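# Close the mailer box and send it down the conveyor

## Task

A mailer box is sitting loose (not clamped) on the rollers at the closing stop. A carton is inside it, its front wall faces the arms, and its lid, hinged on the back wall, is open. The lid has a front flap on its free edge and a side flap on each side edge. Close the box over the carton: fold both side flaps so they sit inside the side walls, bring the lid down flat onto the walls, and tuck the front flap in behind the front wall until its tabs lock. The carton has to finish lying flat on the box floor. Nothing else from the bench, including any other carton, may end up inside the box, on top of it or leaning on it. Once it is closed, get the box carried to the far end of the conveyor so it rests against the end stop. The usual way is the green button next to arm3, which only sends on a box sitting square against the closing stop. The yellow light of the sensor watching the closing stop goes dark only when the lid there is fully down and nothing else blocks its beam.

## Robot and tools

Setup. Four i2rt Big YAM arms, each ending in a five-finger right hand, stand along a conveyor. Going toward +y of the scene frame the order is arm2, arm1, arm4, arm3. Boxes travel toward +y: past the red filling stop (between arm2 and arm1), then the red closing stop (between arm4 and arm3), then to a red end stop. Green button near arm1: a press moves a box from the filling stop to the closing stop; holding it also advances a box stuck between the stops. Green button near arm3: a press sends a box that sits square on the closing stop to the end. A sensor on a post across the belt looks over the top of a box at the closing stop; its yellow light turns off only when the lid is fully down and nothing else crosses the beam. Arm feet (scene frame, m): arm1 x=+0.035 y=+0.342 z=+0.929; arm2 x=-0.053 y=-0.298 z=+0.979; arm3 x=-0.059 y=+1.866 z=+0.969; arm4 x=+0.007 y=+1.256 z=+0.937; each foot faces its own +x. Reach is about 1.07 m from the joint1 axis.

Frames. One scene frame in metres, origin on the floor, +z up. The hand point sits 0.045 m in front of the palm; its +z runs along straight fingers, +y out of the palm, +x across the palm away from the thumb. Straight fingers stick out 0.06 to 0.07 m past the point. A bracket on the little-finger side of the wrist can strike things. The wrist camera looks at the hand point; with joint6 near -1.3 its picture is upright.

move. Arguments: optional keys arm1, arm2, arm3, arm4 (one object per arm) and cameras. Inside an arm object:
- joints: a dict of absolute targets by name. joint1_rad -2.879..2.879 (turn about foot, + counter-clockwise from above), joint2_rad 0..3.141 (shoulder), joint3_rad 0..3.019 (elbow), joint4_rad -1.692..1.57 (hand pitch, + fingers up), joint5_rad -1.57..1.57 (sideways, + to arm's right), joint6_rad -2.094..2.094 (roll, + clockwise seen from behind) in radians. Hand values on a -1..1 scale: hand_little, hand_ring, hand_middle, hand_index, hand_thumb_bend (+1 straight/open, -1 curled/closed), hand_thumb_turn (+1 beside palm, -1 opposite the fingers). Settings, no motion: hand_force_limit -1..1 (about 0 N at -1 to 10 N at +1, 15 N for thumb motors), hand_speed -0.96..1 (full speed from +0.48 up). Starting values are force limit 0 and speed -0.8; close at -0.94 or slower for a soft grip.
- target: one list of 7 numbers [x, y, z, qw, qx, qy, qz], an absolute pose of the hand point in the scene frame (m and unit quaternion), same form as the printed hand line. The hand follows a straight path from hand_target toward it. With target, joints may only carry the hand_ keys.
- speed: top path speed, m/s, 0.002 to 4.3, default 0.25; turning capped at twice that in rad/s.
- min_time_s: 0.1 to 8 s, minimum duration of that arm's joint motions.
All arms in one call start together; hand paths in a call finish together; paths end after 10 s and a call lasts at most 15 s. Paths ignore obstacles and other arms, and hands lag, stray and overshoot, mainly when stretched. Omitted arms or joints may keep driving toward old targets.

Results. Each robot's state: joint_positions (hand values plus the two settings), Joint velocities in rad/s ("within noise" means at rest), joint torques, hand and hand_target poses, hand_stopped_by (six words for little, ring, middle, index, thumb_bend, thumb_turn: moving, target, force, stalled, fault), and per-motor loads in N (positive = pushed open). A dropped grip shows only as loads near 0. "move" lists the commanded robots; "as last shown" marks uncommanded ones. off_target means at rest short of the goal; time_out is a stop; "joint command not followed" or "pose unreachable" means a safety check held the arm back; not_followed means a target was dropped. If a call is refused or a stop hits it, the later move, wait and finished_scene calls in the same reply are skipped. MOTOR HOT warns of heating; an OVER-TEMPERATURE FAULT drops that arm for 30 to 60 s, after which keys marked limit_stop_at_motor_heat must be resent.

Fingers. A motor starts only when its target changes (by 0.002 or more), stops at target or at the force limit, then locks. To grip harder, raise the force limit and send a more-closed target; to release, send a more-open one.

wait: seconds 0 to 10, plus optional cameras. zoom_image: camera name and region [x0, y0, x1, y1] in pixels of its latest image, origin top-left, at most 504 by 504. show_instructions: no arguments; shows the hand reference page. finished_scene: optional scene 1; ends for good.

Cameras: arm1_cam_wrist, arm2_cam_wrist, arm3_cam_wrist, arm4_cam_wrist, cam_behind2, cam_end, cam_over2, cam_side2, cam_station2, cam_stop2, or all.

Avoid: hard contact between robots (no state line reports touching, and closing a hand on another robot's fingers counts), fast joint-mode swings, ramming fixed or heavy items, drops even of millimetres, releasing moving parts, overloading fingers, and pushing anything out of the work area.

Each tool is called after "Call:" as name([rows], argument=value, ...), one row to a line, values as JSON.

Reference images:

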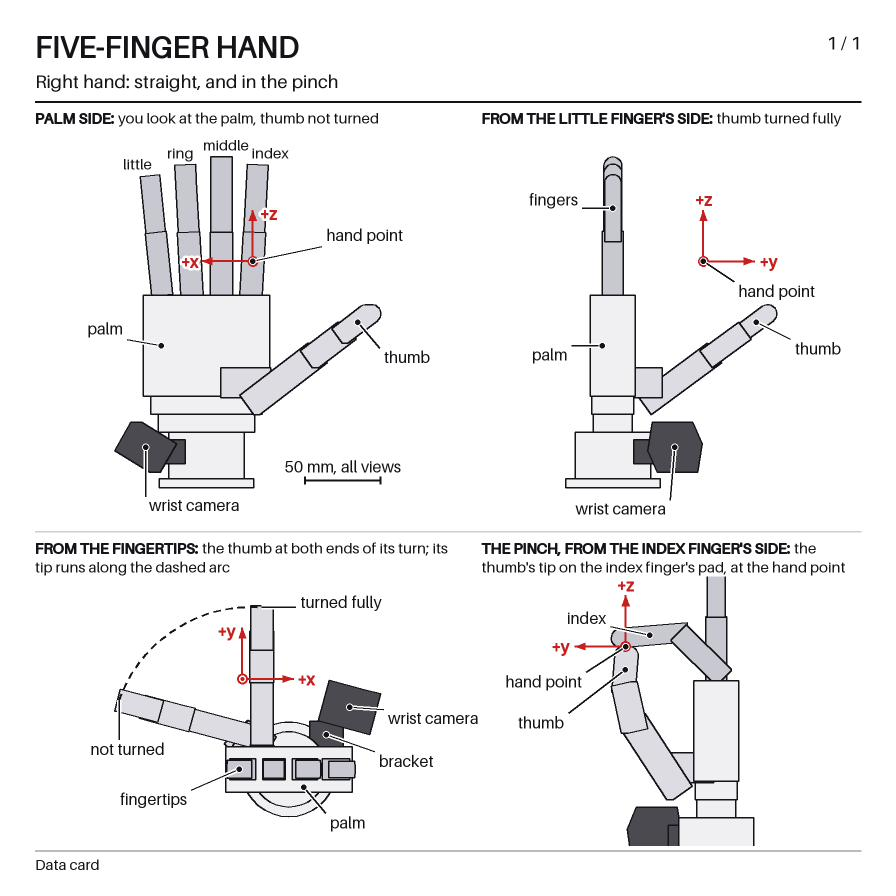

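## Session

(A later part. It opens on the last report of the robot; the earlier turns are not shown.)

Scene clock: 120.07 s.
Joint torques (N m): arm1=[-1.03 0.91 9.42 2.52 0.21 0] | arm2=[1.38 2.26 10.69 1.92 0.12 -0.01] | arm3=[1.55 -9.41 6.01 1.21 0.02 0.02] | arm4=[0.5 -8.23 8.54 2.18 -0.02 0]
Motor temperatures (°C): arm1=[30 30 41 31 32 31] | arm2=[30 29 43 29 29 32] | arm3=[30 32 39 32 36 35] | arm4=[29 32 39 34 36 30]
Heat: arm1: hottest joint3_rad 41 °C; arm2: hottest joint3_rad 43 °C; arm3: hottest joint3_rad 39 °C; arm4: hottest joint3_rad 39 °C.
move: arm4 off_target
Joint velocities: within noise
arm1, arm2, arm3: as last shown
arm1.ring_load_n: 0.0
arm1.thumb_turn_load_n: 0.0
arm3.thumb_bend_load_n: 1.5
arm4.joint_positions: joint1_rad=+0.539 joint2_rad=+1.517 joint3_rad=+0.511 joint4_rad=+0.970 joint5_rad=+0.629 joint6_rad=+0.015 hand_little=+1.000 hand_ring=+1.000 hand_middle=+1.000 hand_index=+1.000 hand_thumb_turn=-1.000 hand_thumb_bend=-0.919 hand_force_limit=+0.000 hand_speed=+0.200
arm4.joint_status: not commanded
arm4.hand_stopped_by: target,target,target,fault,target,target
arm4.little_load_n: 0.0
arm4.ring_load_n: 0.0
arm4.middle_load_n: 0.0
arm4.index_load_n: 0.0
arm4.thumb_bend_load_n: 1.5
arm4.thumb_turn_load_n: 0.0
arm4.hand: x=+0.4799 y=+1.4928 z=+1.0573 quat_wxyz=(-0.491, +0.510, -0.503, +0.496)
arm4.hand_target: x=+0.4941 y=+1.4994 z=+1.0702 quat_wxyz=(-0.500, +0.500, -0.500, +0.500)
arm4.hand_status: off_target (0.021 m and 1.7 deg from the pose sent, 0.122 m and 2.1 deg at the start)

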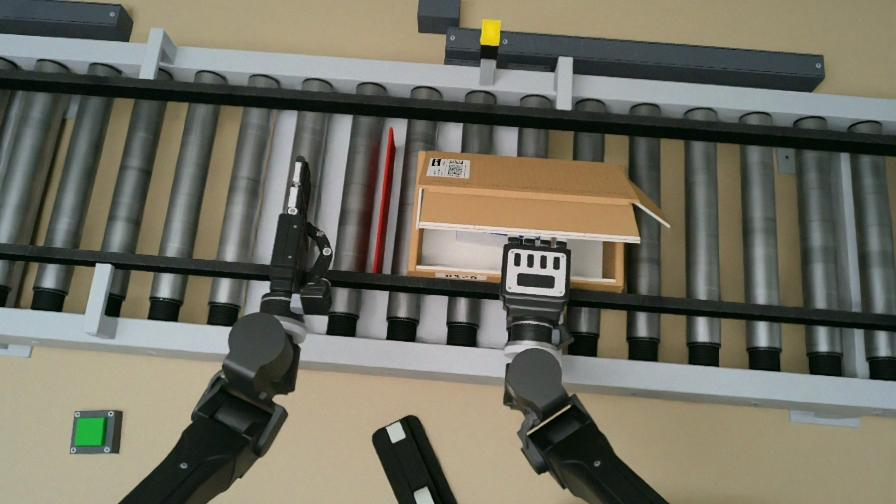

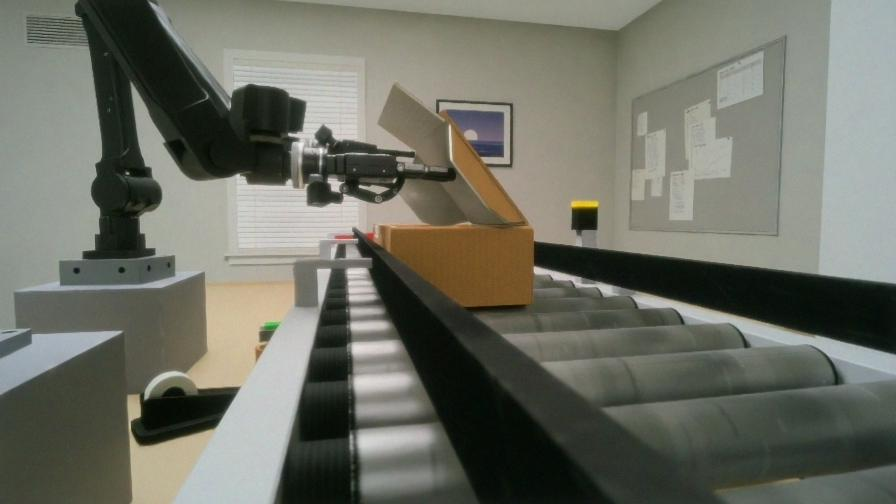

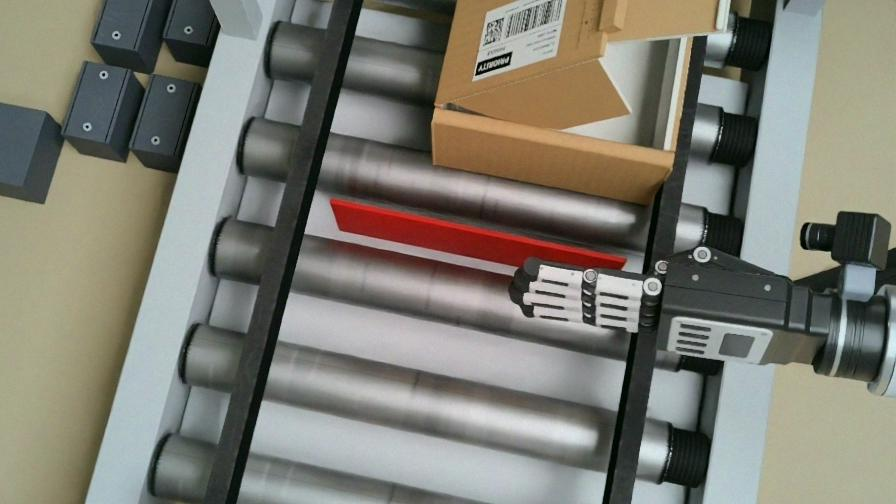

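Call:
move(arm4={"target":[0.520,1.505,1.078,0.5,-0.5,0.5,-0.5],"speed":0.1}, cameras=["cam_over2","cam_side2","cam_stop2"])

Scene clock: 121.27 s.
Joint torques (N m): arm1=[-1.03 0.91 9.42 2.51 0.21 0] | arm2=[1.08 2.26 10.74 1.95 0.12 0] | arm3=[1.49 -9.41 6.04 1.24 0 0.02] | arm4=[0.56 -8.7 8.73 1.74 -0.05 0.03]
Motor temperatures (°C): arm1=[30 30 41 31 32 31] | arm2=[30 29 43 29 29 32] | arm3=[30 32 39 32 36 35] | arm4=[29 32 39 34 36 30]
Heat: arm1: hottest joint3_rad 41 °C; arm2: hottest joint3_rad 43 °C; arm3: hottest joint3_rad 39 °C; arm4: hottest joint3_rad 39 °C.
move: arm4 off_target
Joint velocities: arm1=[within noise] | arm2=[-0.005 0.005 0.002 0.002 0.154 0.007] | arm3=[within noise] | arm4=[within noise]
arm1, arm2, arm3: as last shown
arm3.ring_load_n: 0.5
arm3.thumb_bend_load_n: 2.0
arm4.joint_positions: joint1_rad=+0.513 joint2_rad=+1.544 joint3_rad=+0.579 joint4_rad=+0.939 joint5_rad=+0.602 joint6_rad=+0.015 hand_little=+1.000 hand_ring=+1.000 hand_middle=+1.000 hand_index=+1.000 hand_thumb_turn=-1.000 hand_thumb_bend=-0.919 hand_force_limit=+0.000 hand_speed=+0.200
arm4.joint_status: not commanded
arm4.hand_stopped_by: target,target,target,fault,target,target
arm4.little_load_n: 0.0
arm4.ring_load_n: 0.0
arm4.middle_load_n: 0.0
arm4.index_load_n: 0.0
arm4.thumb_bend_load_n: 1.5
arm4.thumb_turn_load_n: 0.0
arm4.hand: x=+0.5050 y=+1.4995 z=+1.0673 quat_wxyz=(-0.495, +0.507, -0.502, +0.496)
arm4.hand_target: x=+0.5191 y=+1.5046 z=+1.0781 quat_wxyz=(-0.500, +0.500, -0.500, +0.500)
arm4.hand_status: off_target (0.019 m and 1.1 deg from the pose sent, 0.047 m and 1.7 deg at the start)

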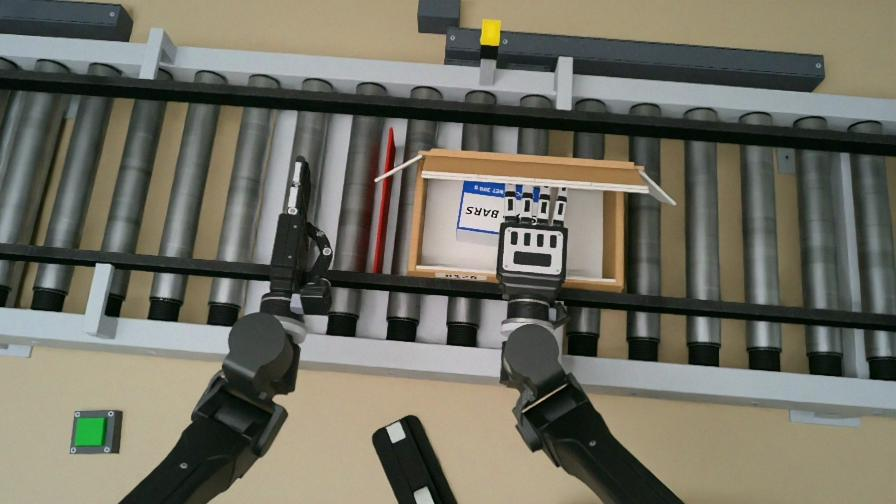

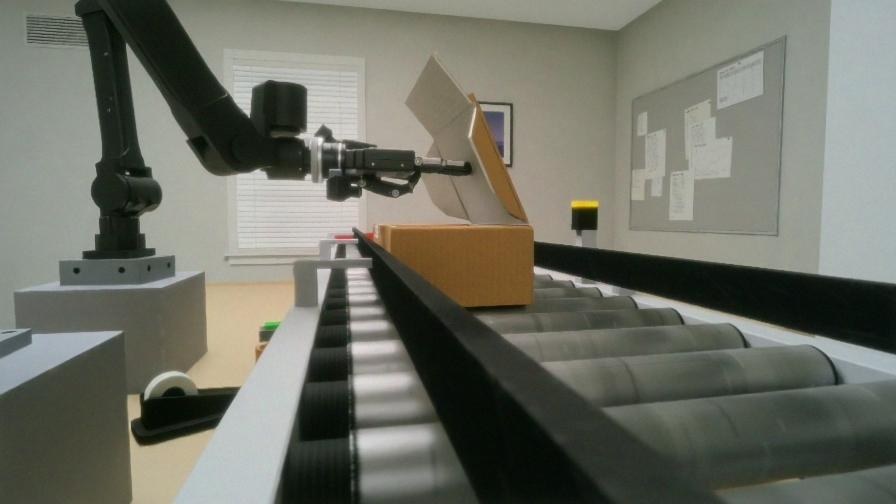

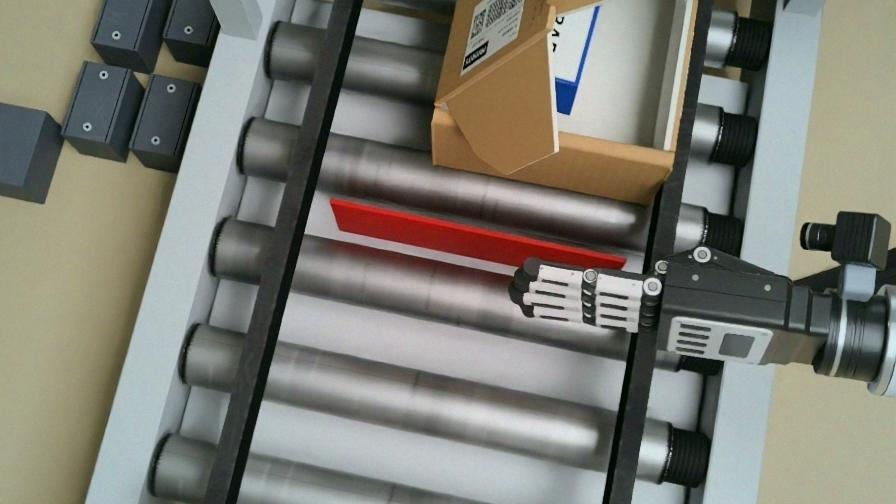

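Call:
move(arm4={"target":[0.36,1.43,1.12,0.5,-0.5,0.5,-0.5],"speed":0.3}, arm3={"target":[0.530,1.70,1.09,0,0.7372,0,0.6757],"speed":0.2})

Call:
move(arm4={"target":[0.42,1.30,1.16,0.6757,0,0.7372,0],"speed":0.3})

Call:
move(arm4={"target":[0.53,1.32,1.145,0.6757,0,0.7372,0],"speed":0.2}, cameras=["cam_over2","cam_side2","cam_stop2"])

Scene clock: 123.97 s.
Joint torques (N m): arm1=[-0.97 0.91 9.43 2.51 0.21 0] | arm2=[1.14 2.32 10.74 1.94 0.11 0] | arm3=[1.49 -9.82 8.57 2.26 0.02 0.03] | arm4=[1.55 -2.26 7.72 1.77 0.08 0.12]
Motor temperatures (°C): arm1=[30 30 41 31 32 31] | arm2=[30 29 43 29 29 32] | arm3=[30 32 39 32 36 35] | arm4=[29 32 39 34 36 30]
Heat: arm1: hottest joint3_rad 41 °C; arm2: hottest joint3_rad 43 °C; arm3: hottest joint3_rad 39 °C; arm4: hottest joint3_rad 39 °C.
move: arm3 off_target; arm4 done
Joint velocities: within noise
arm1, arm2: as last shown
arm1.middle_load_n: -0.5
arm3.joint_positions: joint1_rad=-0.150 joint2_rad=+1.688 joint3_rad=+0.641 joint4_rad=+0.901 joint5_rad=-0.266 joint6_rad=-1.597 hand_little=+1.000 hand_ring=+1.000 hand_middle=+1.000 hand_index=+1.000 hand_thumb_turn=-1.000 hand_thumb_bend=-0.919 hand_force_limit=+0.000 hand_speed=+0.200
arm3.joint_status: not commanded
arm3.hand_stopped_by: target,target,target,target,target,target
arm3.little_load_n: 0.0
arm3.ring_load_n: 0.0
arm3.middle_load_n: 0.0
arm3.index_load_n: 0.0
arm3.thumb_bend_load_n: 1.5
arm3.thumb_turn_load_n: 0.0
arm3.hand: x=+0.5123 y=+1.6994 z=+1.0713 quat_wxyz=(+0.002, +0.754, -0.001, +0.657)
arm3.hand_target: x=+0.5289 y=+1.7004 z=+1.0904 quat_wxyz=(+0.000, +0.737, +0.000, +0.676)
arm3.hand_status: off_target (0.026 m and 2.9 deg from the pose sent, 0.071 m and 2.6 deg at the start)
arm4.joint_positions: joint1_rad=+0.629 joint2_rad=+0.865 joint3_rad=+0.252 joint4_rad=+0.605 joint5_rad=+0.727 joint6_rad=+0.004 hand_little=+1.000 hand_ring=+1.000 hand_middle=+1.000 hand_index=+1.000 hand_thumb_turn=-1.000 hand_thumb_bend=-0.919 hand_force_limit=+0.000 hand_speed=+0.200
arm4.joint_status: not commanded
arm4.hand_stopped_by: target,target,target,fault,target,target
arm4.little_load_n: 0.5
arm4.ring_load_n: 0.0
arm4.middle_load_n: 0.0
arm4.index_load_n: 0.0
arm4.thumb_bend_load_n: 1.5
arm4.thumb_turn_load_n: 0.0
arm4.hand: x=+0.3618 y=+1.4280 z=+1.1175 quat_wxyz=(-0.496, +0.501, -0.500, +0.502)
arm4.hand_target: x=+0.3600 y=+1.4299 z=+1.1199 quat_wxyz=(-0.500, +0.500, -0.500, +0.500)
arm4.hand_status: done (0.004 m and 0.5 deg from the pose sent, 0.169 m and 1.1 deg at the start)
pictures: none

Scene clock: 127.63 s.
Joint torques (N m): arm1=[-1.08 0.91 9.42 2.51 0.21 0] | arm2=[1.44 2.26 10.69 1.89 0.12 -0.01] | arm3=[1.38 -9.76 8.55 2.25 0.02 0.02] | arm4=[0.91 -1.96 7.57 2.92 -0.12 0.2]
Motor temperatures (°C): arm1=[30 30 41 31 32 31] | arm2=[30 29 43 29 29 32] | arm3=[30 32 39 32 35 35] | arm4=[29 32 39 34 36 30]
Heat: arm1: hottest joint3_rad 41 °C; arm2: hottest joint3_rad 43 °C; arm3: hottest joint3_rad 39 °C; arm4: hottest joint3_rad 39 °C.
move: arm4 done
Joint velocities: within noise
arm1, arm2, arm3: as last shown
arm1.middle_load_n: 0.0
arm3.joint_positions: joint1_rad=-0.150 joint2_rad=+1.688 joint3_rad=+0.641 joint4_rad=+0.901 joint5_rad=-0.266 joint6_rad=-1.596 hand_little=+1.000 hand_ring=+1.000 hand_middle=+1.000 hand_index=+1.000 hand_thumb_turn=-1.000 hand_thumb_bend=-0.919 hand_force_limit=+0.000 hand_speed=+0.200
arm3.hand_target: x=+0.5289 y=+1.7005 z=+1.0904 quat_wxyz=(+0.000, +0.737, +0.000, +0.676)
arm4.joint_positions: joint1_rad=-0.164 joint2_rad=+0.988 joint3_rad=+0.208 joint4_rad=+0.678 joint5_rad=-0.074 joint6_rad=+1.560 hand_little=+1.000 hand_ring=+1.000 hand_middle=+1.000 hand_index=+1.000 hand_thumb_turn=-1.000 hand_thumb_bend=-0.919 hand_force_limit=+0.000 hand_speed=+0.200
arm4.joint_status: not commanded
arm4.hand_stopped_by: target,target,target,fault,target,target
arm4.little_load_n: 0.0
arm4.ring_load_n: 0.0
arm4.middle_load_n: 0.0
arm4.index_load_n: 0.0
arm4.thumb_bend_load_n: 1.5
arm4.thumb_turn_load_n: 0.0
arm4.hand: x=+0.4174 y=+1.3027 z=+1.1559 quat_wxyz=(-0.671, +0.005, -0.741, +0.001)
arm4.hand_target: x=+0.4199 y=+1.3000 z=+1.1599 quat_wxyz=(-0.676, +0.000, -0.737, +0.000)
arm4.hand_status: done (0.006 m and 0.9 deg from the pose sent, 0.147 m and 90.5 deg at the start)
pictures: none

Scene clock: 129.00 s.
Joint torques (N m): arm1=[-1.03 0.91 9.42 2.51 0.21 0] | arm2=[1.26 2.02 10.8 1.91 0.12 0.01] | arm3=[1.49 -10.05 8.54 2.24 0.02 0.02] | arm4=[2.26 -6.89 8.8 3.06 0.15 0.21]
Motor temperatures (°C): arm1=[30 30 41 31 32 31] | arm2=[30 29 43 29 29 32] | arm3=[30 32 39 32 35 35] | arm4=[29 32 39 34 36 30]
Heat: arm1: hottest joint3_rad 41 °C; arm2: hottest joint3_rad 43 °C; arm3: hottest joint3_rad 39 °C; arm4: hottest joint3_rad 39 °C.
move: arm4 off_target
Joint velocities: within noise
arm1, arm2, arm3: as last shown
arm1.thumb_turn_load_n: -0.5
arm3.index_load_n: 0.5
arm3.thumb_bend_load_n: 2.0
arm4.joint_positions: joint1_rad=-0.091 joint2_rad=+1.416 joint3_rad=+0.418 joint4_rad=+0.860 joint5_rad=+0.006 joint6_rad=+1.569 hand_little=+1.000 hand_ring=+1.000 hand_middle=+1.000 hand_index=+1.000 hand_thumb_turn=-1.000 hand_thumb_bend=-0.919 hand_force_limit=+0.000 hand_speed=+0.200
arm4.joint_status: not commanded
arm4.hand_stopped_by: target,target,target,fault,target,target
arm4.little_load_n: 0.0
arm4.ring_load_n: 0.0
arm4.middle_load_n: 0.0
arm4.index_load_n: 0.0
arm4.thumb_bend_load_n: 2.0
arm4.thumb_turn_load_n: 0.0
arm4.hand: x=+0.5145 y=+1.3166 z=+1.1252 quat_wxyz=(-0.658, +0.001, -0.753, +0.004)
arm4.hand_target: x=+0.5287 y=+1.3199 z=+1.1452 quat_wxyz=(-0.676, +0.000, -0.737, +0.000)
arm4.hand_status: off_target (0.025 m and 2.8 deg from the pose sent, 0.114 m and 0.9 deg at the start)

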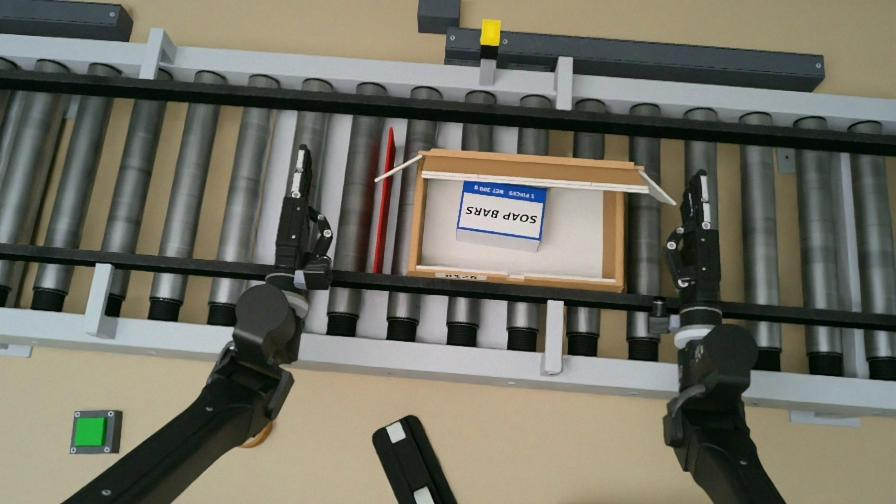

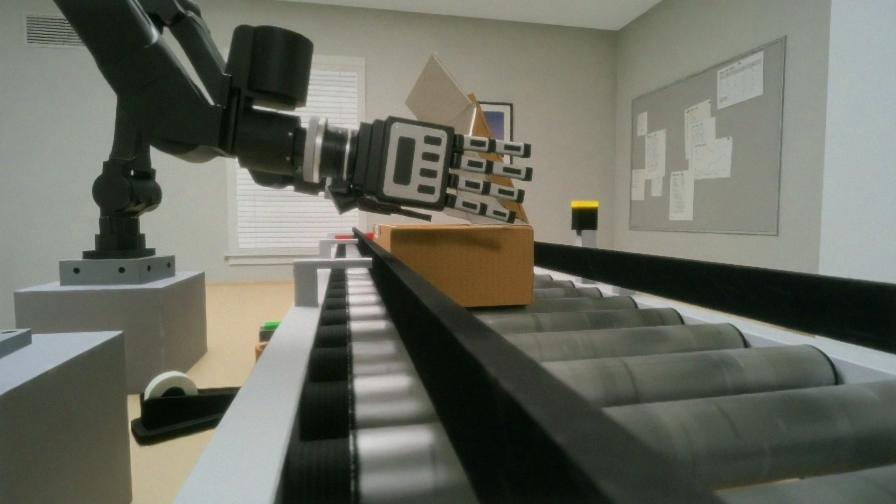

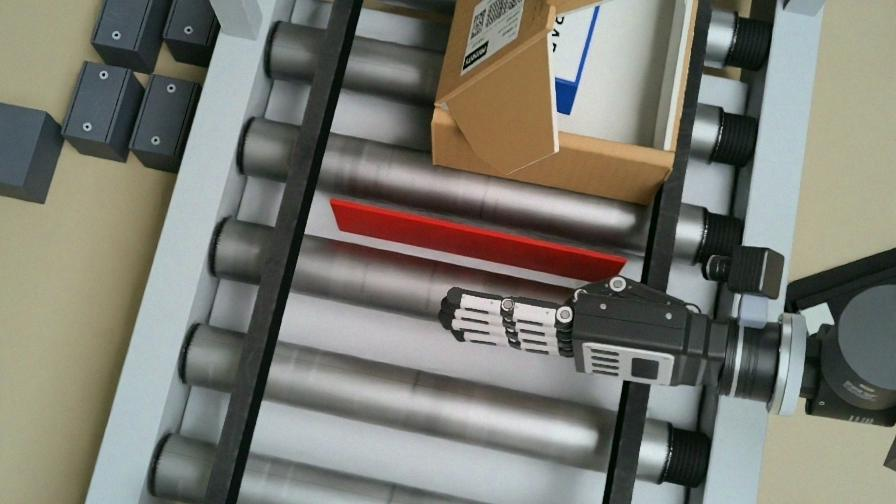

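Call:
move(arm4={"target":[0.542,1.400,1.165,0.6757,0,0.7372,0],"speed":0.12}, arm3={"target":[0.545,1.680,1.107,0,0.7372,0,0.6757],"speed":0.12}, cameras=["cam_over2","cam_side2","cam_stop2"])

Scene clock: 130.53 s.
Joint torques (N m): arm1=[-1.08 0.85 9.43 2.51 0.21 0] | arm2=[1.38 2.14 10.7 1.89 0.11 -0.02] | arm3=[-0.03 -10.93 9.1 1.29 -0.15 -0.04] | arm4=[2.55 -8.53 9.44 1.81 -0.02 0.17]
Motor temperatures (°C): arm1=[30 30 41 31 32 31] | arm2=[30 29 43 29 29 32] | arm3=[30 32 39 32 35 35] | arm4=[29 32 39 34 36 30]
Heat: arm1: hottest joint3_rad 41 °C; arm2: hottest joint3_rad 43 °C; arm3: hottest joint3_rad 39 °C; arm4: hottest joint3_rad 39 °C.
move: arm3 off_target; arm4 off_target
Joint velocities: within noise
arm1, arm2: as last shown
arm1.thumb_turn_load_n: 0.0
arm3.joint_positions: joint1_rad=-0.169 joint2_rad=+1.688 joint3_rad=+0.704 joint4_rad=+0.854 joint5_rad=-0.297 joint6_rad=-1.596 hand_little=+1.000 hand_ring=+1.000 hand_middle=+1.000 hand_index=+1.000 hand_thumb_turn=-1.000 hand_thumb_bend=-0.919 hand_force_limit=+0.000 hand_speed=+0.200
arm3.joint_status: not commanded
arm3.hand_stopped_by: target,target,target,target,target,target
arm3.little_load_n: 0.0
arm3.ring_load_n: 0.0
arm3.middle_load_n: 0.0
arm3.index_load_n: 0.0
arm3.thumb_bend_load_n: 1.5
arm3.thumb_turn_load_n: 0.0
arm3.hand: x=+0.5315 y=+1.6885 z=+1.0885 quat_wxyz=(-0.002, +0.749, +0.003, +0.663)
arm3.hand_target: x=+0.5439 y=+1.6803 z=+1.1074 quat_wxyz=(+0.000, +0.737, +0.000, +0.676)
arm3.hand_status: off_target (0.024 m and 2.0 deg from the pose sent, 0.052 m and 2.9 deg at the start)
arm4.joint_positions: joint1_rad=+0.135 joint2_rad=+1.416 joint3_rad=+0.490 joint4_rad=+0.791 joint5_rad=+0.240 joint6_rad=+1.594 hand_little=+1.000 hand_ring=+1.000 hand_middle=+1.000 hand_index=+1.000 hand_thumb_turn=-1.000 hand_thumb_bend=-0.919 hand_force_limit=+0.000 hand_speed=+0.200
arm4.joint_status: not commanded
arm4.hand_stopped_by: target,target,target,fault,target,target
arm4.little_load_n: 0.0
arm4.ring_load_n: 0.0
arm4.middle_load_n: 0.0
arm4.index_load_n: 0.0
arm4.thumb_bend_load_n: 1.5
arm4.thumb_turn_load_n: 0.0
arm4.hand: x=+0.5289 y=+1.3898 z=+1.1414 quat_wxyz=(-0.660, +0.000, -0.751, +0.010)
arm4.hand_target: x=+0.5405 y=+1.3996 z=+1.1653 quat_wxyz=(-0.676, +0.000, -0.737, +0.000)
arm4.hand_status: off_target (0.029 m and 2.6 deg from the pose sent, 0.096 m and 2.8 deg at the start)

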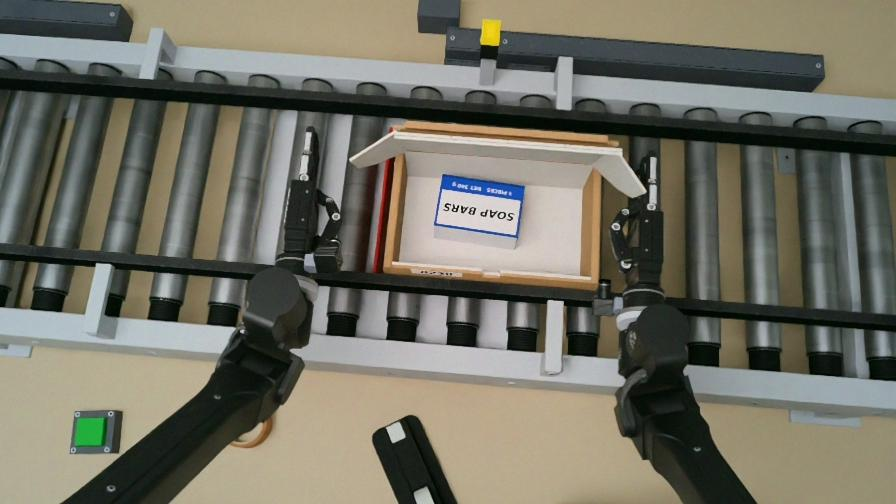

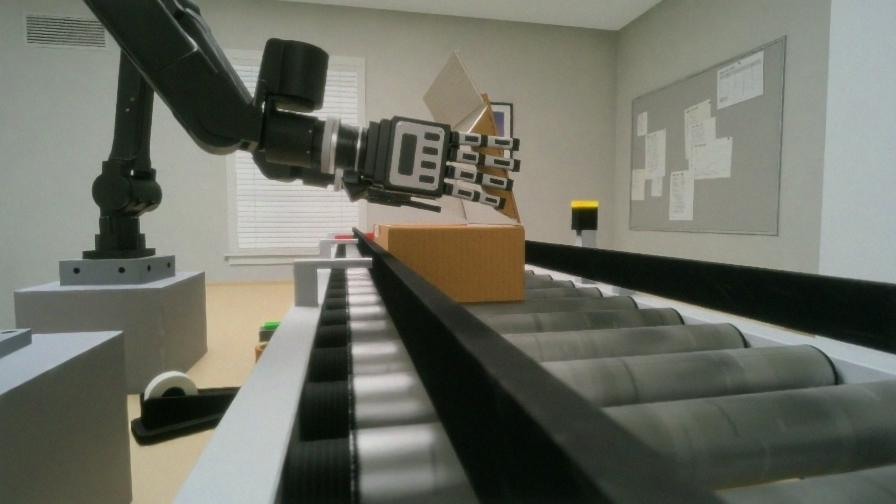

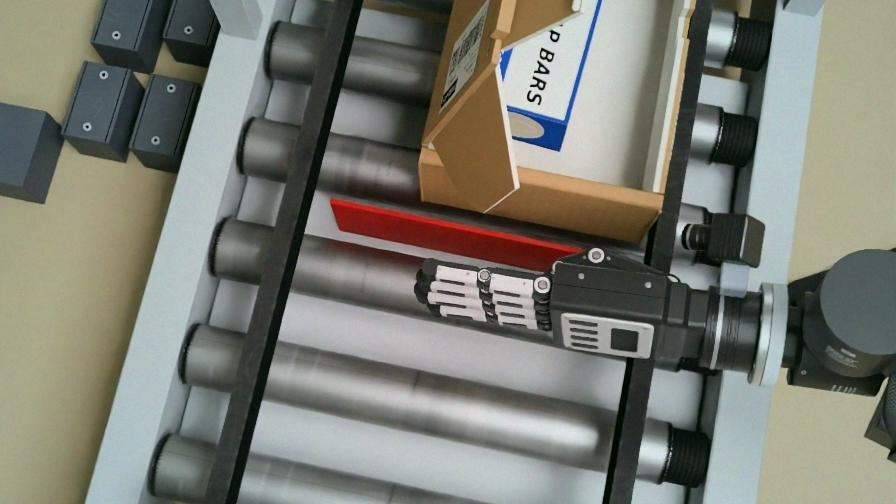

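Call:
move(arm4={"target":[0.50,1.28,1.22,0.6757,0,0.7372,0],"speed":0.3}, arm3={"target":[0.50,1.72,1.13,0,0.7372,0,0.6757],"speed":0.2}, cameras=["cam_over2","cam_side2"])

Call:
move(arm4={"target":[0.60,1.29,1.25,0.5255,-0.5255,0.4732,0.4732],"speed":0.3}, cameras=["cam_over2","cam_side2"])

Scene clock: 132.70 s.
Joint torques (N m): arm1=[-1.08 0.91 9.43 2.51 0.21 0] | arm2=[1.38 2.32 10.74 1.91 0.11 0.01] | arm3=[1.32 -10.11 5.81 1.26 0.03 0.02] | arm4=[0.32 -6.3 7.92 1.87 -0.07 0.07]
Motor temperatures (°C): arm1=[30 30 41 31 32 31] | arm2=[30 29 43 29 29 32] | arm3=[30 32 39 32 35 35] | arm4=[29 32 39 34 35 30]
Heat: arm1: hottest joint3_rad 41 °C; arm2: hottest joint3_rad 43 °C; arm3: hottest joint3_rad 39 °C; arm4: hottest joint3_rad 39 °C.
move: arm3 done; arm4 done
Joint velocities: within noise
arm1, arm2: as last shown
arm2.thumb_bend_load_n: -0.5
arm3.joint_positions: joint1_rad=-0.119 joint2_rad=+1.527 joint3_rad=+0.618 joint4_rad=+0.814 joint5_rad=-0.237 joint6_rad=-1.594 hand_little=+1.000 hand_ring=+1.000 hand_middle=+1.000 hand_index=+1.000 hand_thumb_turn=-1.000 hand_thumb_bend=-0.919 hand_force_limit=+0.000 hand_speed=+0.200
arm3.joint_status: not commanded
arm3.hand_stopped_by: target,target,target,target,target,target
arm3.little_load_n: 0.0
arm3.ring_load_n: 0.0
arm3.middle_load_n: 0.0
arm3.index_load_n: -0.5
arm3.thumb_bend_load_n: 2.0
arm3.thumb_turn_load_n: 0.0
arm3.hand: x=+0.5019 y=+1.7154 z=+1.1272 quat_wxyz=(+0.007, +0.738, +0.004, +0.675)
arm3.hand_target: x=+0.5001 y=+1.7200 z=+1.1300 quat_wxyz=(+0.000, +0.737, +0.000, +0.676)
arm3.hand_status: done (0.006 m and 0.9 deg from the pose sent, 0.061 m and 2.0 deg at the start)
arm4.joint_positions: joint1_rad=-0.210 joint2_rad=+1.126 joint3_rad=+0.490 joint4_rad=+0.547 joint5_rad=-0.121 joint6_rad=+1.574 hand_little=+1.000 hand_ring=+1.000 hand_middle=+1.000 hand_index=+1.000 hand_thumb_turn=-1.000 hand_thumb_bend=-0.919 hand_force_limit=+0.000 hand_speed=+0.200
arm4.joint_status: not commanded
arm4.hand_stopped_by: target,target,target,fault,target,target
arm4.little_load_n: 0.0
arm4.ring_load_n: 0.5
arm4.middle_load_n: 0.0
arm4.index_load_n: 0.0
arm4.thumb_bend_load_n: 1.0
arm4.thumb_turn_load_n: 0.0
arm4.hand: x=+0.5015 y=+1.2826 z=+1.2203 quat_wxyz=(-0.676, -0.001, -0.737, -0.004)
arm4.hand_target: x=+0.5000 y=+1.2800 z=+1.2199 quat_wxyz=(-0.676, +0.000, -0.737, +0.000)
arm4.hand_status: done (0.003 m and 0.5 deg from the pose sent, 0.138 m and 2.7 deg at the start)

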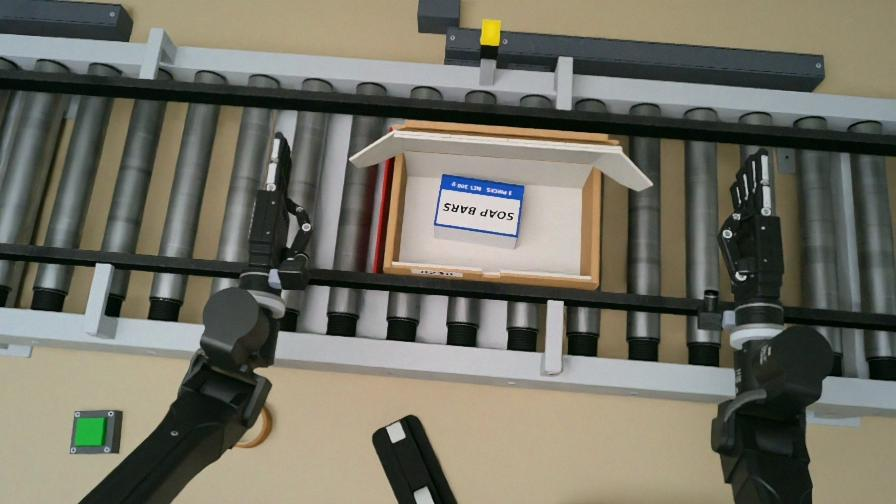

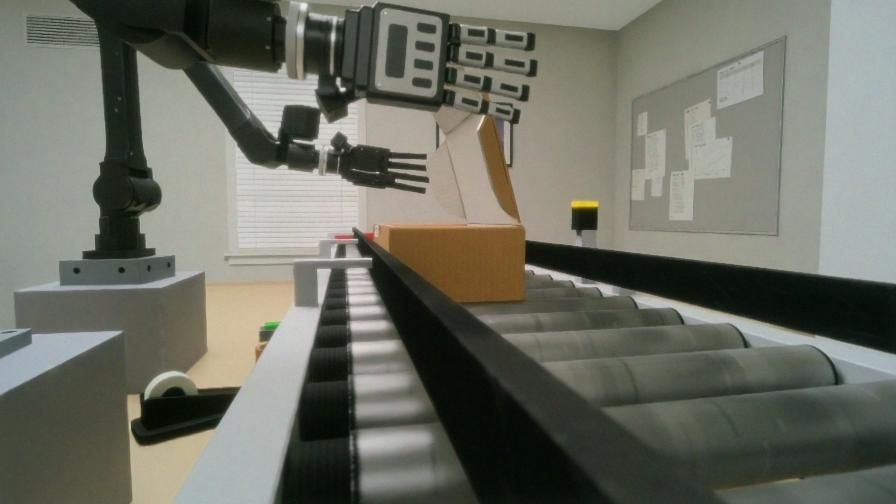

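Scene clock: 136.07 s.
Joint torques (N m): arm1=[-1.03 0.91 9.42 2.51 0.21 0] | arm2=[1.32 2.2 10.67 1.98 0.11 0] | arm3=[1.49 -10.23 5.79 1.24 0.04 0.01] | arm4=[2.02 -15.97 11.33 1.05 -0.11 0.17]
Motor temperatures (°C): arm1=[30 30 41 31 32 31] | arm2=[30 29 43 29 29 32] | arm3=[30 32 39 32 35 35] | arm4=[29 32 40 34 35 30]
Heat: arm1: hottest joint3_rad 41 °C; arm2: hottest joint3_rad 43 °C; arm3: hottest joint3_rad 39 °C; arm4: hottest joint3_rad 40 °C.
move: arm4 off_target
Joint velocities: within noise
arm1.joint_positions: joint1_rad=-0.032 joint2_rad=+0.646 joint3_rad=+1.328 joint4_rad=-1.360 joint5_rad=+0.140 joint6_rad=-1.156 hand_little=+1.000 hand_ring=+1.000 hand_middle=+1.000 hand_index=+1.000 hand_thumb_turn=+1.000 hand_thumb_bend=+1.000 hand_force_limit=+0.000 hand_speed=-0.800
arm1.joint_status: not commanded
arm1.hand_stopped_by: target,target,target,target,target,target
arm1.little_load_n: 0.0
arm1.ring_load_n: 0.0
arm1.middle_load_n: 0.0
arm1.index_load_n: 0.0
arm1.thumb_bend_load_n: 0.0
arm1.thumb_turn_load_n: 0.0
arm1.hand: x=+0.2644 y=+0.2774 z=+1.3774 quat_wxyz=(-0.035, +0.878, -0.203, +0.433)
arm1.hand_target: x=+0.2642 y=+0.2774 z=+1.3850 quat_wxyz=(-0.037, +0.874, -0.203, +0.441)
arm1.hand_status: not commanded
arm2.joint_positions: joint1_rad=+0.199 joint2_rad=+0.614 joint3_rad=+1.377 joint4_rad=-1.233 joint5_rad=+0.174 joint6_rad=-1.171 hand_little=+1.000 hand_ring=+1.000 hand_middle=+1.000 hand_index=+1.000 hand_thumb_turn=+1.000 hand_thumb_bend=+1.000 hand_force_limit=+0.000 hand_speed=-0.800
arm2.joint_status: not commanded
arm2.hand_stopped_by: target,target,target,target,target,target
arm2.little_load_n: 0.0
arm2.ring_load_n: 0.0
arm2.middle_load_n: 0.0
arm2.index_load_n: -0.5
arm2.thumb_bend_load_n: 0.0
arm2.thumb_turn_load_n: 0.0
arm2.hand: x=+0.1875 y=-0.3622 z=+1.4826 quat_wxyz=(-0.044, +0.830, -0.192, +0.522)
arm2.hand_target: x=+0.1862 y=-0.3623 z=+1.4936 quat_wxyz=(-0.047, +0.823, -0.191, +0.533)
arm2.hand_status: not commanded
arm3: as last shown
arm3.index_load_n: 0.0
arm4.joint_positions: joint1_rad=-0.374 joint2_rad=+1.915 joint3_rad=+1.397 joint4_rad=+0.550 joint5_rad=-1.601 joint6_rad=+1.528 hand_little=+1.000 hand_ring=+1.000 hand_middle=+1.000 hand_index=+1.000 hand_thumb_turn=-1.000 hand_thumb_bend=-0.919 hand_force_limit=+0.000 hand_speed=+0.200
arm4.joint_status: not commanded
arm4.hand_stopped_by: target,target,target,fault,target,target
arm4.little_load_n: 0.0
arm4.ring_load_n: 0.0
arm4.middle_load_n: 0.0
arm4.index_load_n: 0.0
arm4.thumb_bend_load_n: 1.0
arm4.thumb_turn_load_n: 0.0
arm4.hand: x=+0.5893 y=+1.2893 z=+1.2412 quat_wxyz=(-0.574, +0.457, -0.543, -0.410)
arm4.hand_target: x=+0.5994 y=+1.2907 z=+1.2500 quat_wxyz=(-0.577, +0.467, -0.534, -0.405)
arm4.hand_status: off_target (0.014 m and 14.4 deg from the pose sent, 0.103 m and 90.3 deg at the start; a joint's target at an end of its range on 32 of 101 steps)

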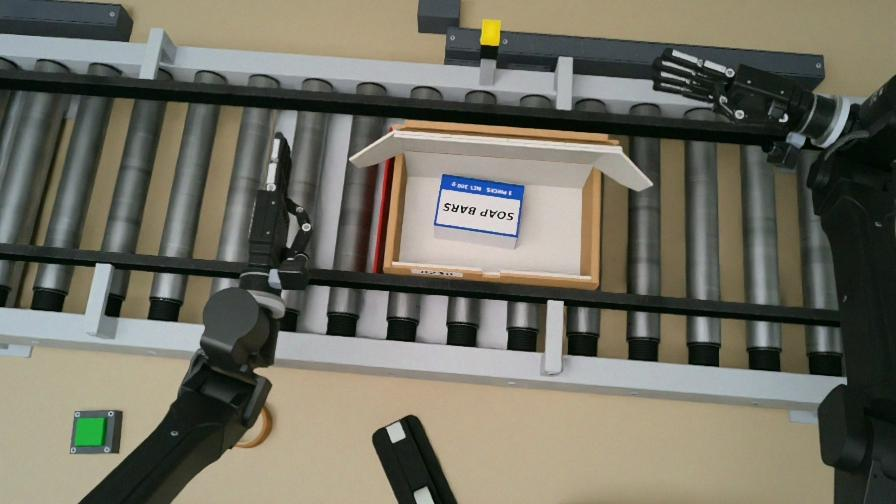

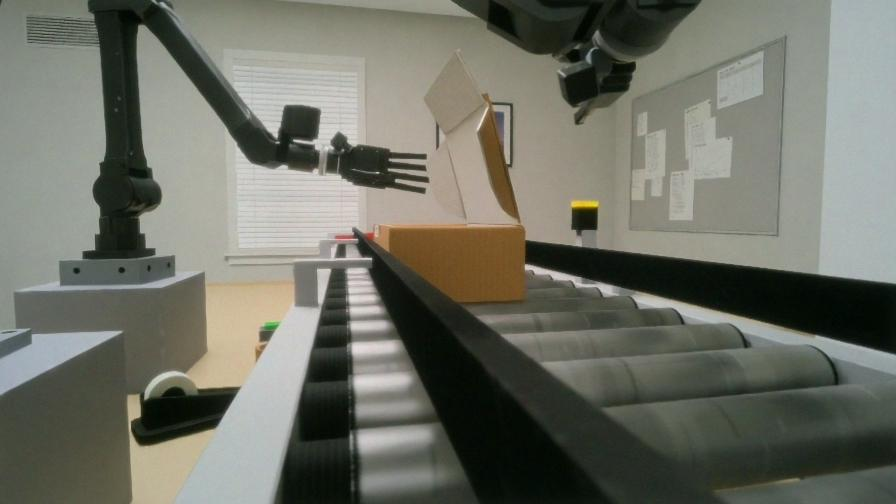

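Call:
move(arm4={"target":[0.585,1.38,1.195,0.5255,-0.5255,0.4732,0.4732],"speed":0.2})

Call:
move(arm4={"target":[0.525,1.405,1.175,0.5707,-0.5707,0.4175,0.4175],"speed":0.12}, cameras=["cam_over2","cam_side2"])

Scene clock: 137.83 s.
Joint torques (N m): arm1=[-1.03 0.91 9.43 2.51 0.21 0.01] | arm2=[1.44 2.2 10.71 1.94 0.11 -0.01] | arm3=[1.38 -10.34 5.81 1.26 0.03 0.01] | arm4=[0.32 -17.79 7.53 1.44 -0.1 0.07]
Motor temperatures (°C): arm1=[30 30 41 31 32 31] | arm2=[30 29 43 29 29 32] | arm3=[30 32 39 32 35 35] | arm4=[29 32 39 34 35 30]
Heat: arm1: hottest joint3_rad 41 °C; arm2: hottest joint3_rad 43 °C; arm3: hottest joint3_rad 39 °C; arm4: hottest joint3_rad 39 °C.
move: arm4 off_target
Joint velocities: within noise
arm1, arm2, arm3: as last shown
arm1.thumb_turn_load_n: -0.5
arm2.index_load_n: 0.0
arm2.thumb_turn_load_n: -0.5
arm3.thumb_bend_load_n: 1.5
arm4.joint_positions: joint1_rad=-0.211 joint2_rad=+1.980 joint3_rad=+1.397 joint4_rad=+0.570 joint5_rad=-1.601 joint6_rad=+1.457 hand_little=+1.000 hand_ring=+1.000 hand_middle=+1.000 hand_index=+1.000 hand_thumb_turn=-1.000 hand_thumb_bend=-0.919 hand_force_limit=+0.000 hand_speed=+0.200
arm4.joint_status: not commanded
arm4.hand_stopped_by: target,target,target,fault,target,target
arm4.little_load_n: 0.0
arm4.ring_load_n: 0.0
arm4.middle_load_n: 0.0
arm4.index_load_n: 0.0
arm4.thumb_bend_load_n: 1.0
arm4.thumb_turn_load_n: 0.0
arm4.hand: x=+0.5840 y=+1.3823 z=+1.2019 quat_wxyz=(-0.544, +0.505, -0.497, -0.449)
arm4.hand_target: x=+0.5850 y=+1.3806 z=+1.1951 quat_wxyz=(-0.544, +0.505, -0.497, -0.449)
arm4.hand_status: off_target (0.007 m and 5.0 deg from the pose sent, 0.102 m and 14.4 deg at the start; a joint's target at an end of its range on 46 of 46 steps)
pictures: none

Scene clock: 139.80 s.
Joint torques (N m): arm1=[-1.03 0.85 9.43 2.51 0.21 0] | arm2=[1.38 2.2 10.76 1.95 0.12 -0.02] | arm3=[1.44 -10.23 5.78 1.26 0.03 0.02] | arm4=[2.78 -18.9 6.38 1.28 -0.11 0.08]
Motor temperatures (°C): arm1=[30 30 41 31 32 31] | arm2=[30 29 43 29 29 32] | arm3=[30 32 39 32 35 35] | arm4=[29 32 39 34 35 30]
Heat: arm1: hottest joint3_rad 41 °C; arm2: hottest joint3_rad 43 °C; arm3: hottest joint3_rad 39 °C; arm4: hottest joint3_rad 39 °C.
move: arm4 off_target
Joint velocities: within noise
arm1, arm2, arm3: as last shown
arm2.thumb_turn_load_n: 0.0
arm3.thumb_bend_load_n: 2.0
arm4.joint_positions: joint1_rad=-0.195 joint2_rad=+1.921 joint3_rad=+1.219 joint4_rad=+0.696 joint5_rad=-1.601 joint6_rad=+1.287 hand_little=+1.000 hand_ring=+1.000 hand_middle=+1.000 hand_index=+1.000 hand_thumb_turn=-1.000 hand_thumb_bend=-0.919 hand_force_limit=+0.000 hand_speed=+0.200
arm4.joint_status: not commanded
arm4.hand_stopped_by: target,target,target,fault,target,target
arm4.little_load_n: 0.0
arm4.ring_load_n: 0.0
arm4.middle_load_n: 0.0
arm4.index_load_n: 0.0
arm4.thumb_bend_load_n: 1.5
arm4.thumb_turn_load_n: 0.0
arm4.hand: x=+0.5326 y=+1.3961 z=+1.1663 quat_wxyz=(-0.578, +0.551, -0.446, -0.403)
arm4.hand_target: x=+0.5253 y=+1.4053 z=+1.1748 quat_wxyz=(-0.580, +0.561, -0.434, -0.401)
arm4.hand_status: off_target (0.015 m and 4.4 deg from the pose sent, 0.069 m and 12.7 deg at the start; a joint's target at an end of its range on 59 of 59 steps)

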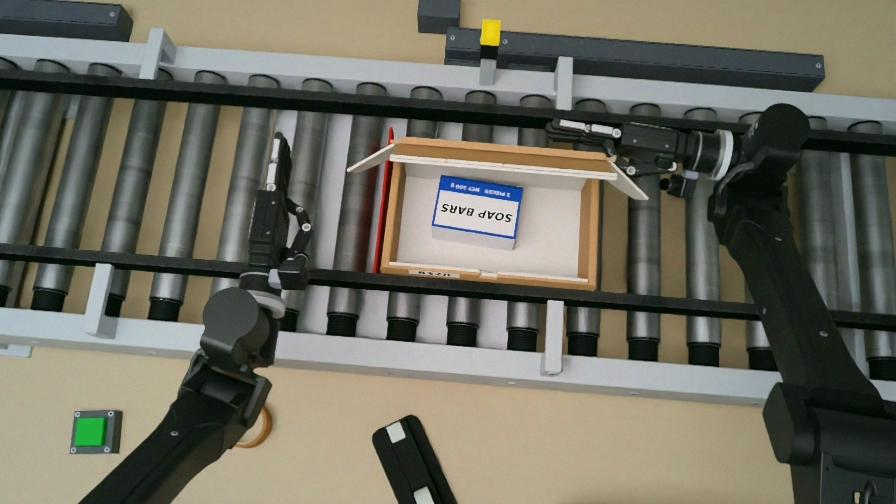

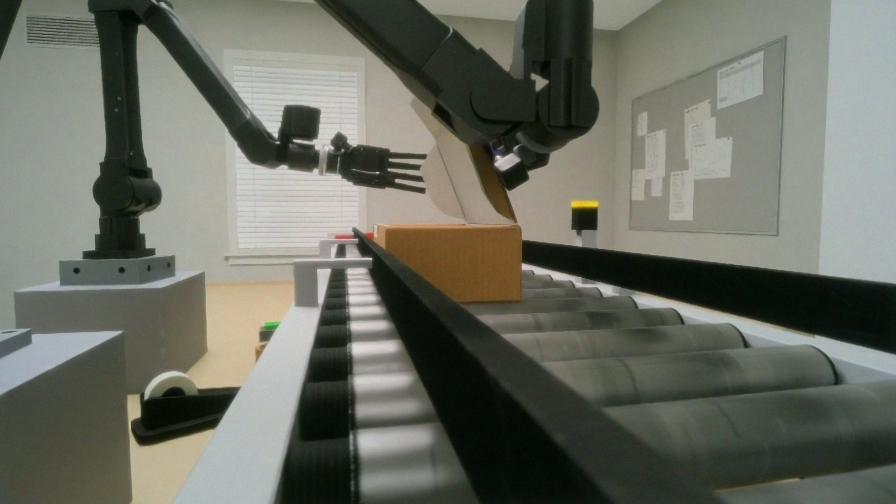

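Call:
move(arm4={"target":[0.485,1.405,1.154,0.6124,-0.6124,0.3536,0.3536],"speed":0.12}, cameras=["cam_over2","cam_side2","cam_behind2"])

Scene clock: 141.93 s.
Joint torques (N m): arm1=[-1.03 0.91 9.43 2.52 0.21 0] | arm2=[1.38 2.26 10.67 1.95 0.11 0] | arm3=[1.44 -9.99 5.79 1.22 0.04 0.02] | arm4=[3.19 -17.55 5.79 1.1 -0.04 0.09]
Motor temperatures (°C): arm1=[30 30 41 31 32 31] | arm2=[30 29 43 29 29 32] | arm3=[30 32 39 32 35 35] | arm4=[29 32 39 34 35 30]
Heat: arm1: hottest joint3_rad 41 °C; arm2: hottest joint3_rad 43 °C; arm3: hottest joint3_rad 39 °C; arm4: hottest joint3_rad 39 °C.
move: arm4 off_target
Joint velocities: within noise
arm1, arm2, arm3: as last shown
arm1.thumb_turn_load_n: 0.0
arm4.joint_positions: joint1_rad=-0.195 joint2_rad=+1.856 joint3_rad=+1.084 joint4_rad=+0.817 joint5_rad=-1.601 joint6_rad=+1.116 hand_little=+1.000 hand_ring=+1.000 hand_middle=+1.000 hand_index=+1.000 hand_thumb_turn=-1.000 hand_thumb_bend=-0.919 hand_force_limit=+0.000 hand_speed=+0.200
arm4.joint_status: not commanded
arm4.hand_stopped_by: target,target,target,fault,target,target
arm4.little_load_n: 0.0
arm4.ring_load_n: 0.0
arm4.middle_load_n: 0.0
arm4.index_load_n: 0.0
arm4.thumb_bend_load_n: 1.5
arm4.thumb_turn_load_n: -0.5
arm4.hand: x=+0.4916 y=+1.4001 z=+1.1467 quat_wxyz=(-0.619, +0.597, -0.383, -0.337)
arm4.hand_target: x=+0.4853 y=+1.4055 z=+1.1539 quat_wxyz=(-0.620, +0.604, -0.373, -0.334)
arm4.hand_status: off_target (0.011 m and 4.3 deg from the pose sent, 0.050 m and 14.5 deg at the start; a joint's target at an end of its range on 60 of 60 steps)
pictures: cam_behind2, cam_over2, cam_side2

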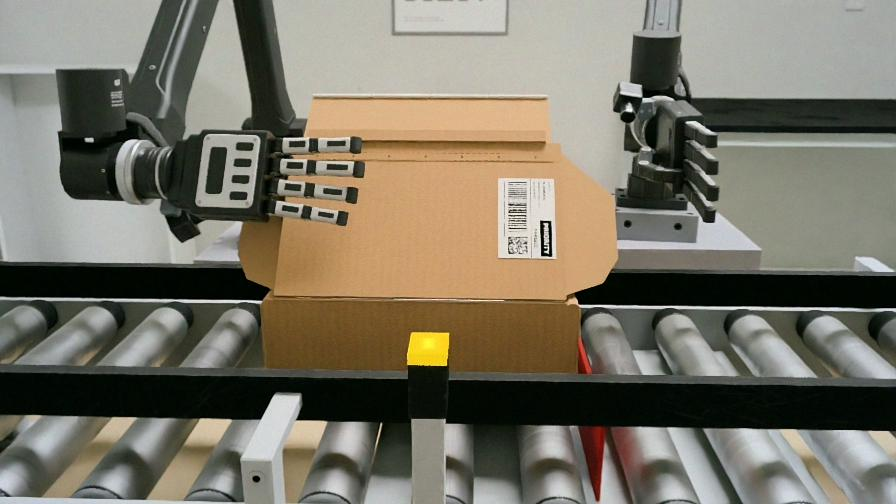

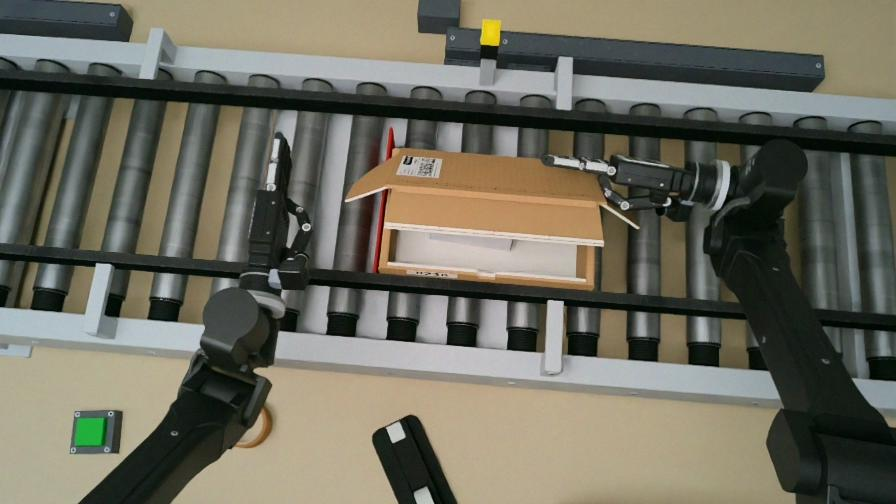

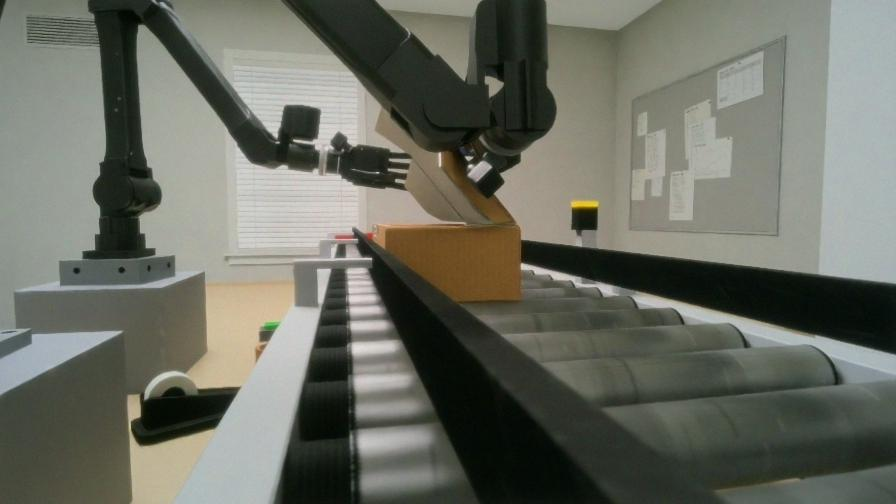

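Call:
zoom_image(camera="cam_behind2", region=[480, 80, 720, 320])

Call:
zoom_image(camera="cam_over2", region=[320, 110, 480, 290])

Scaled by 2.100 from the camera's image (finer frame: 1280x720).

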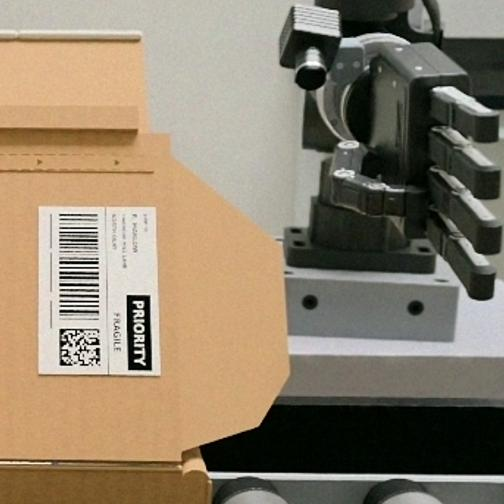

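Scaled by 2.800 from the camera's image (finer frame: 1280x720).

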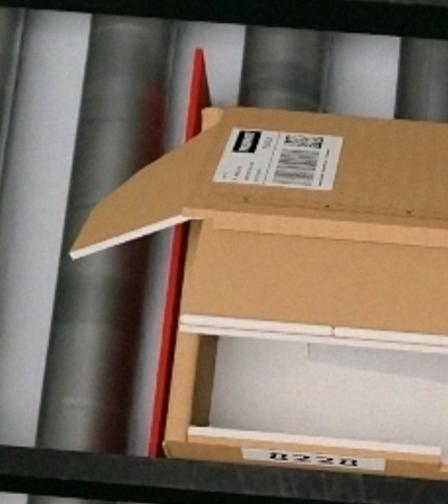

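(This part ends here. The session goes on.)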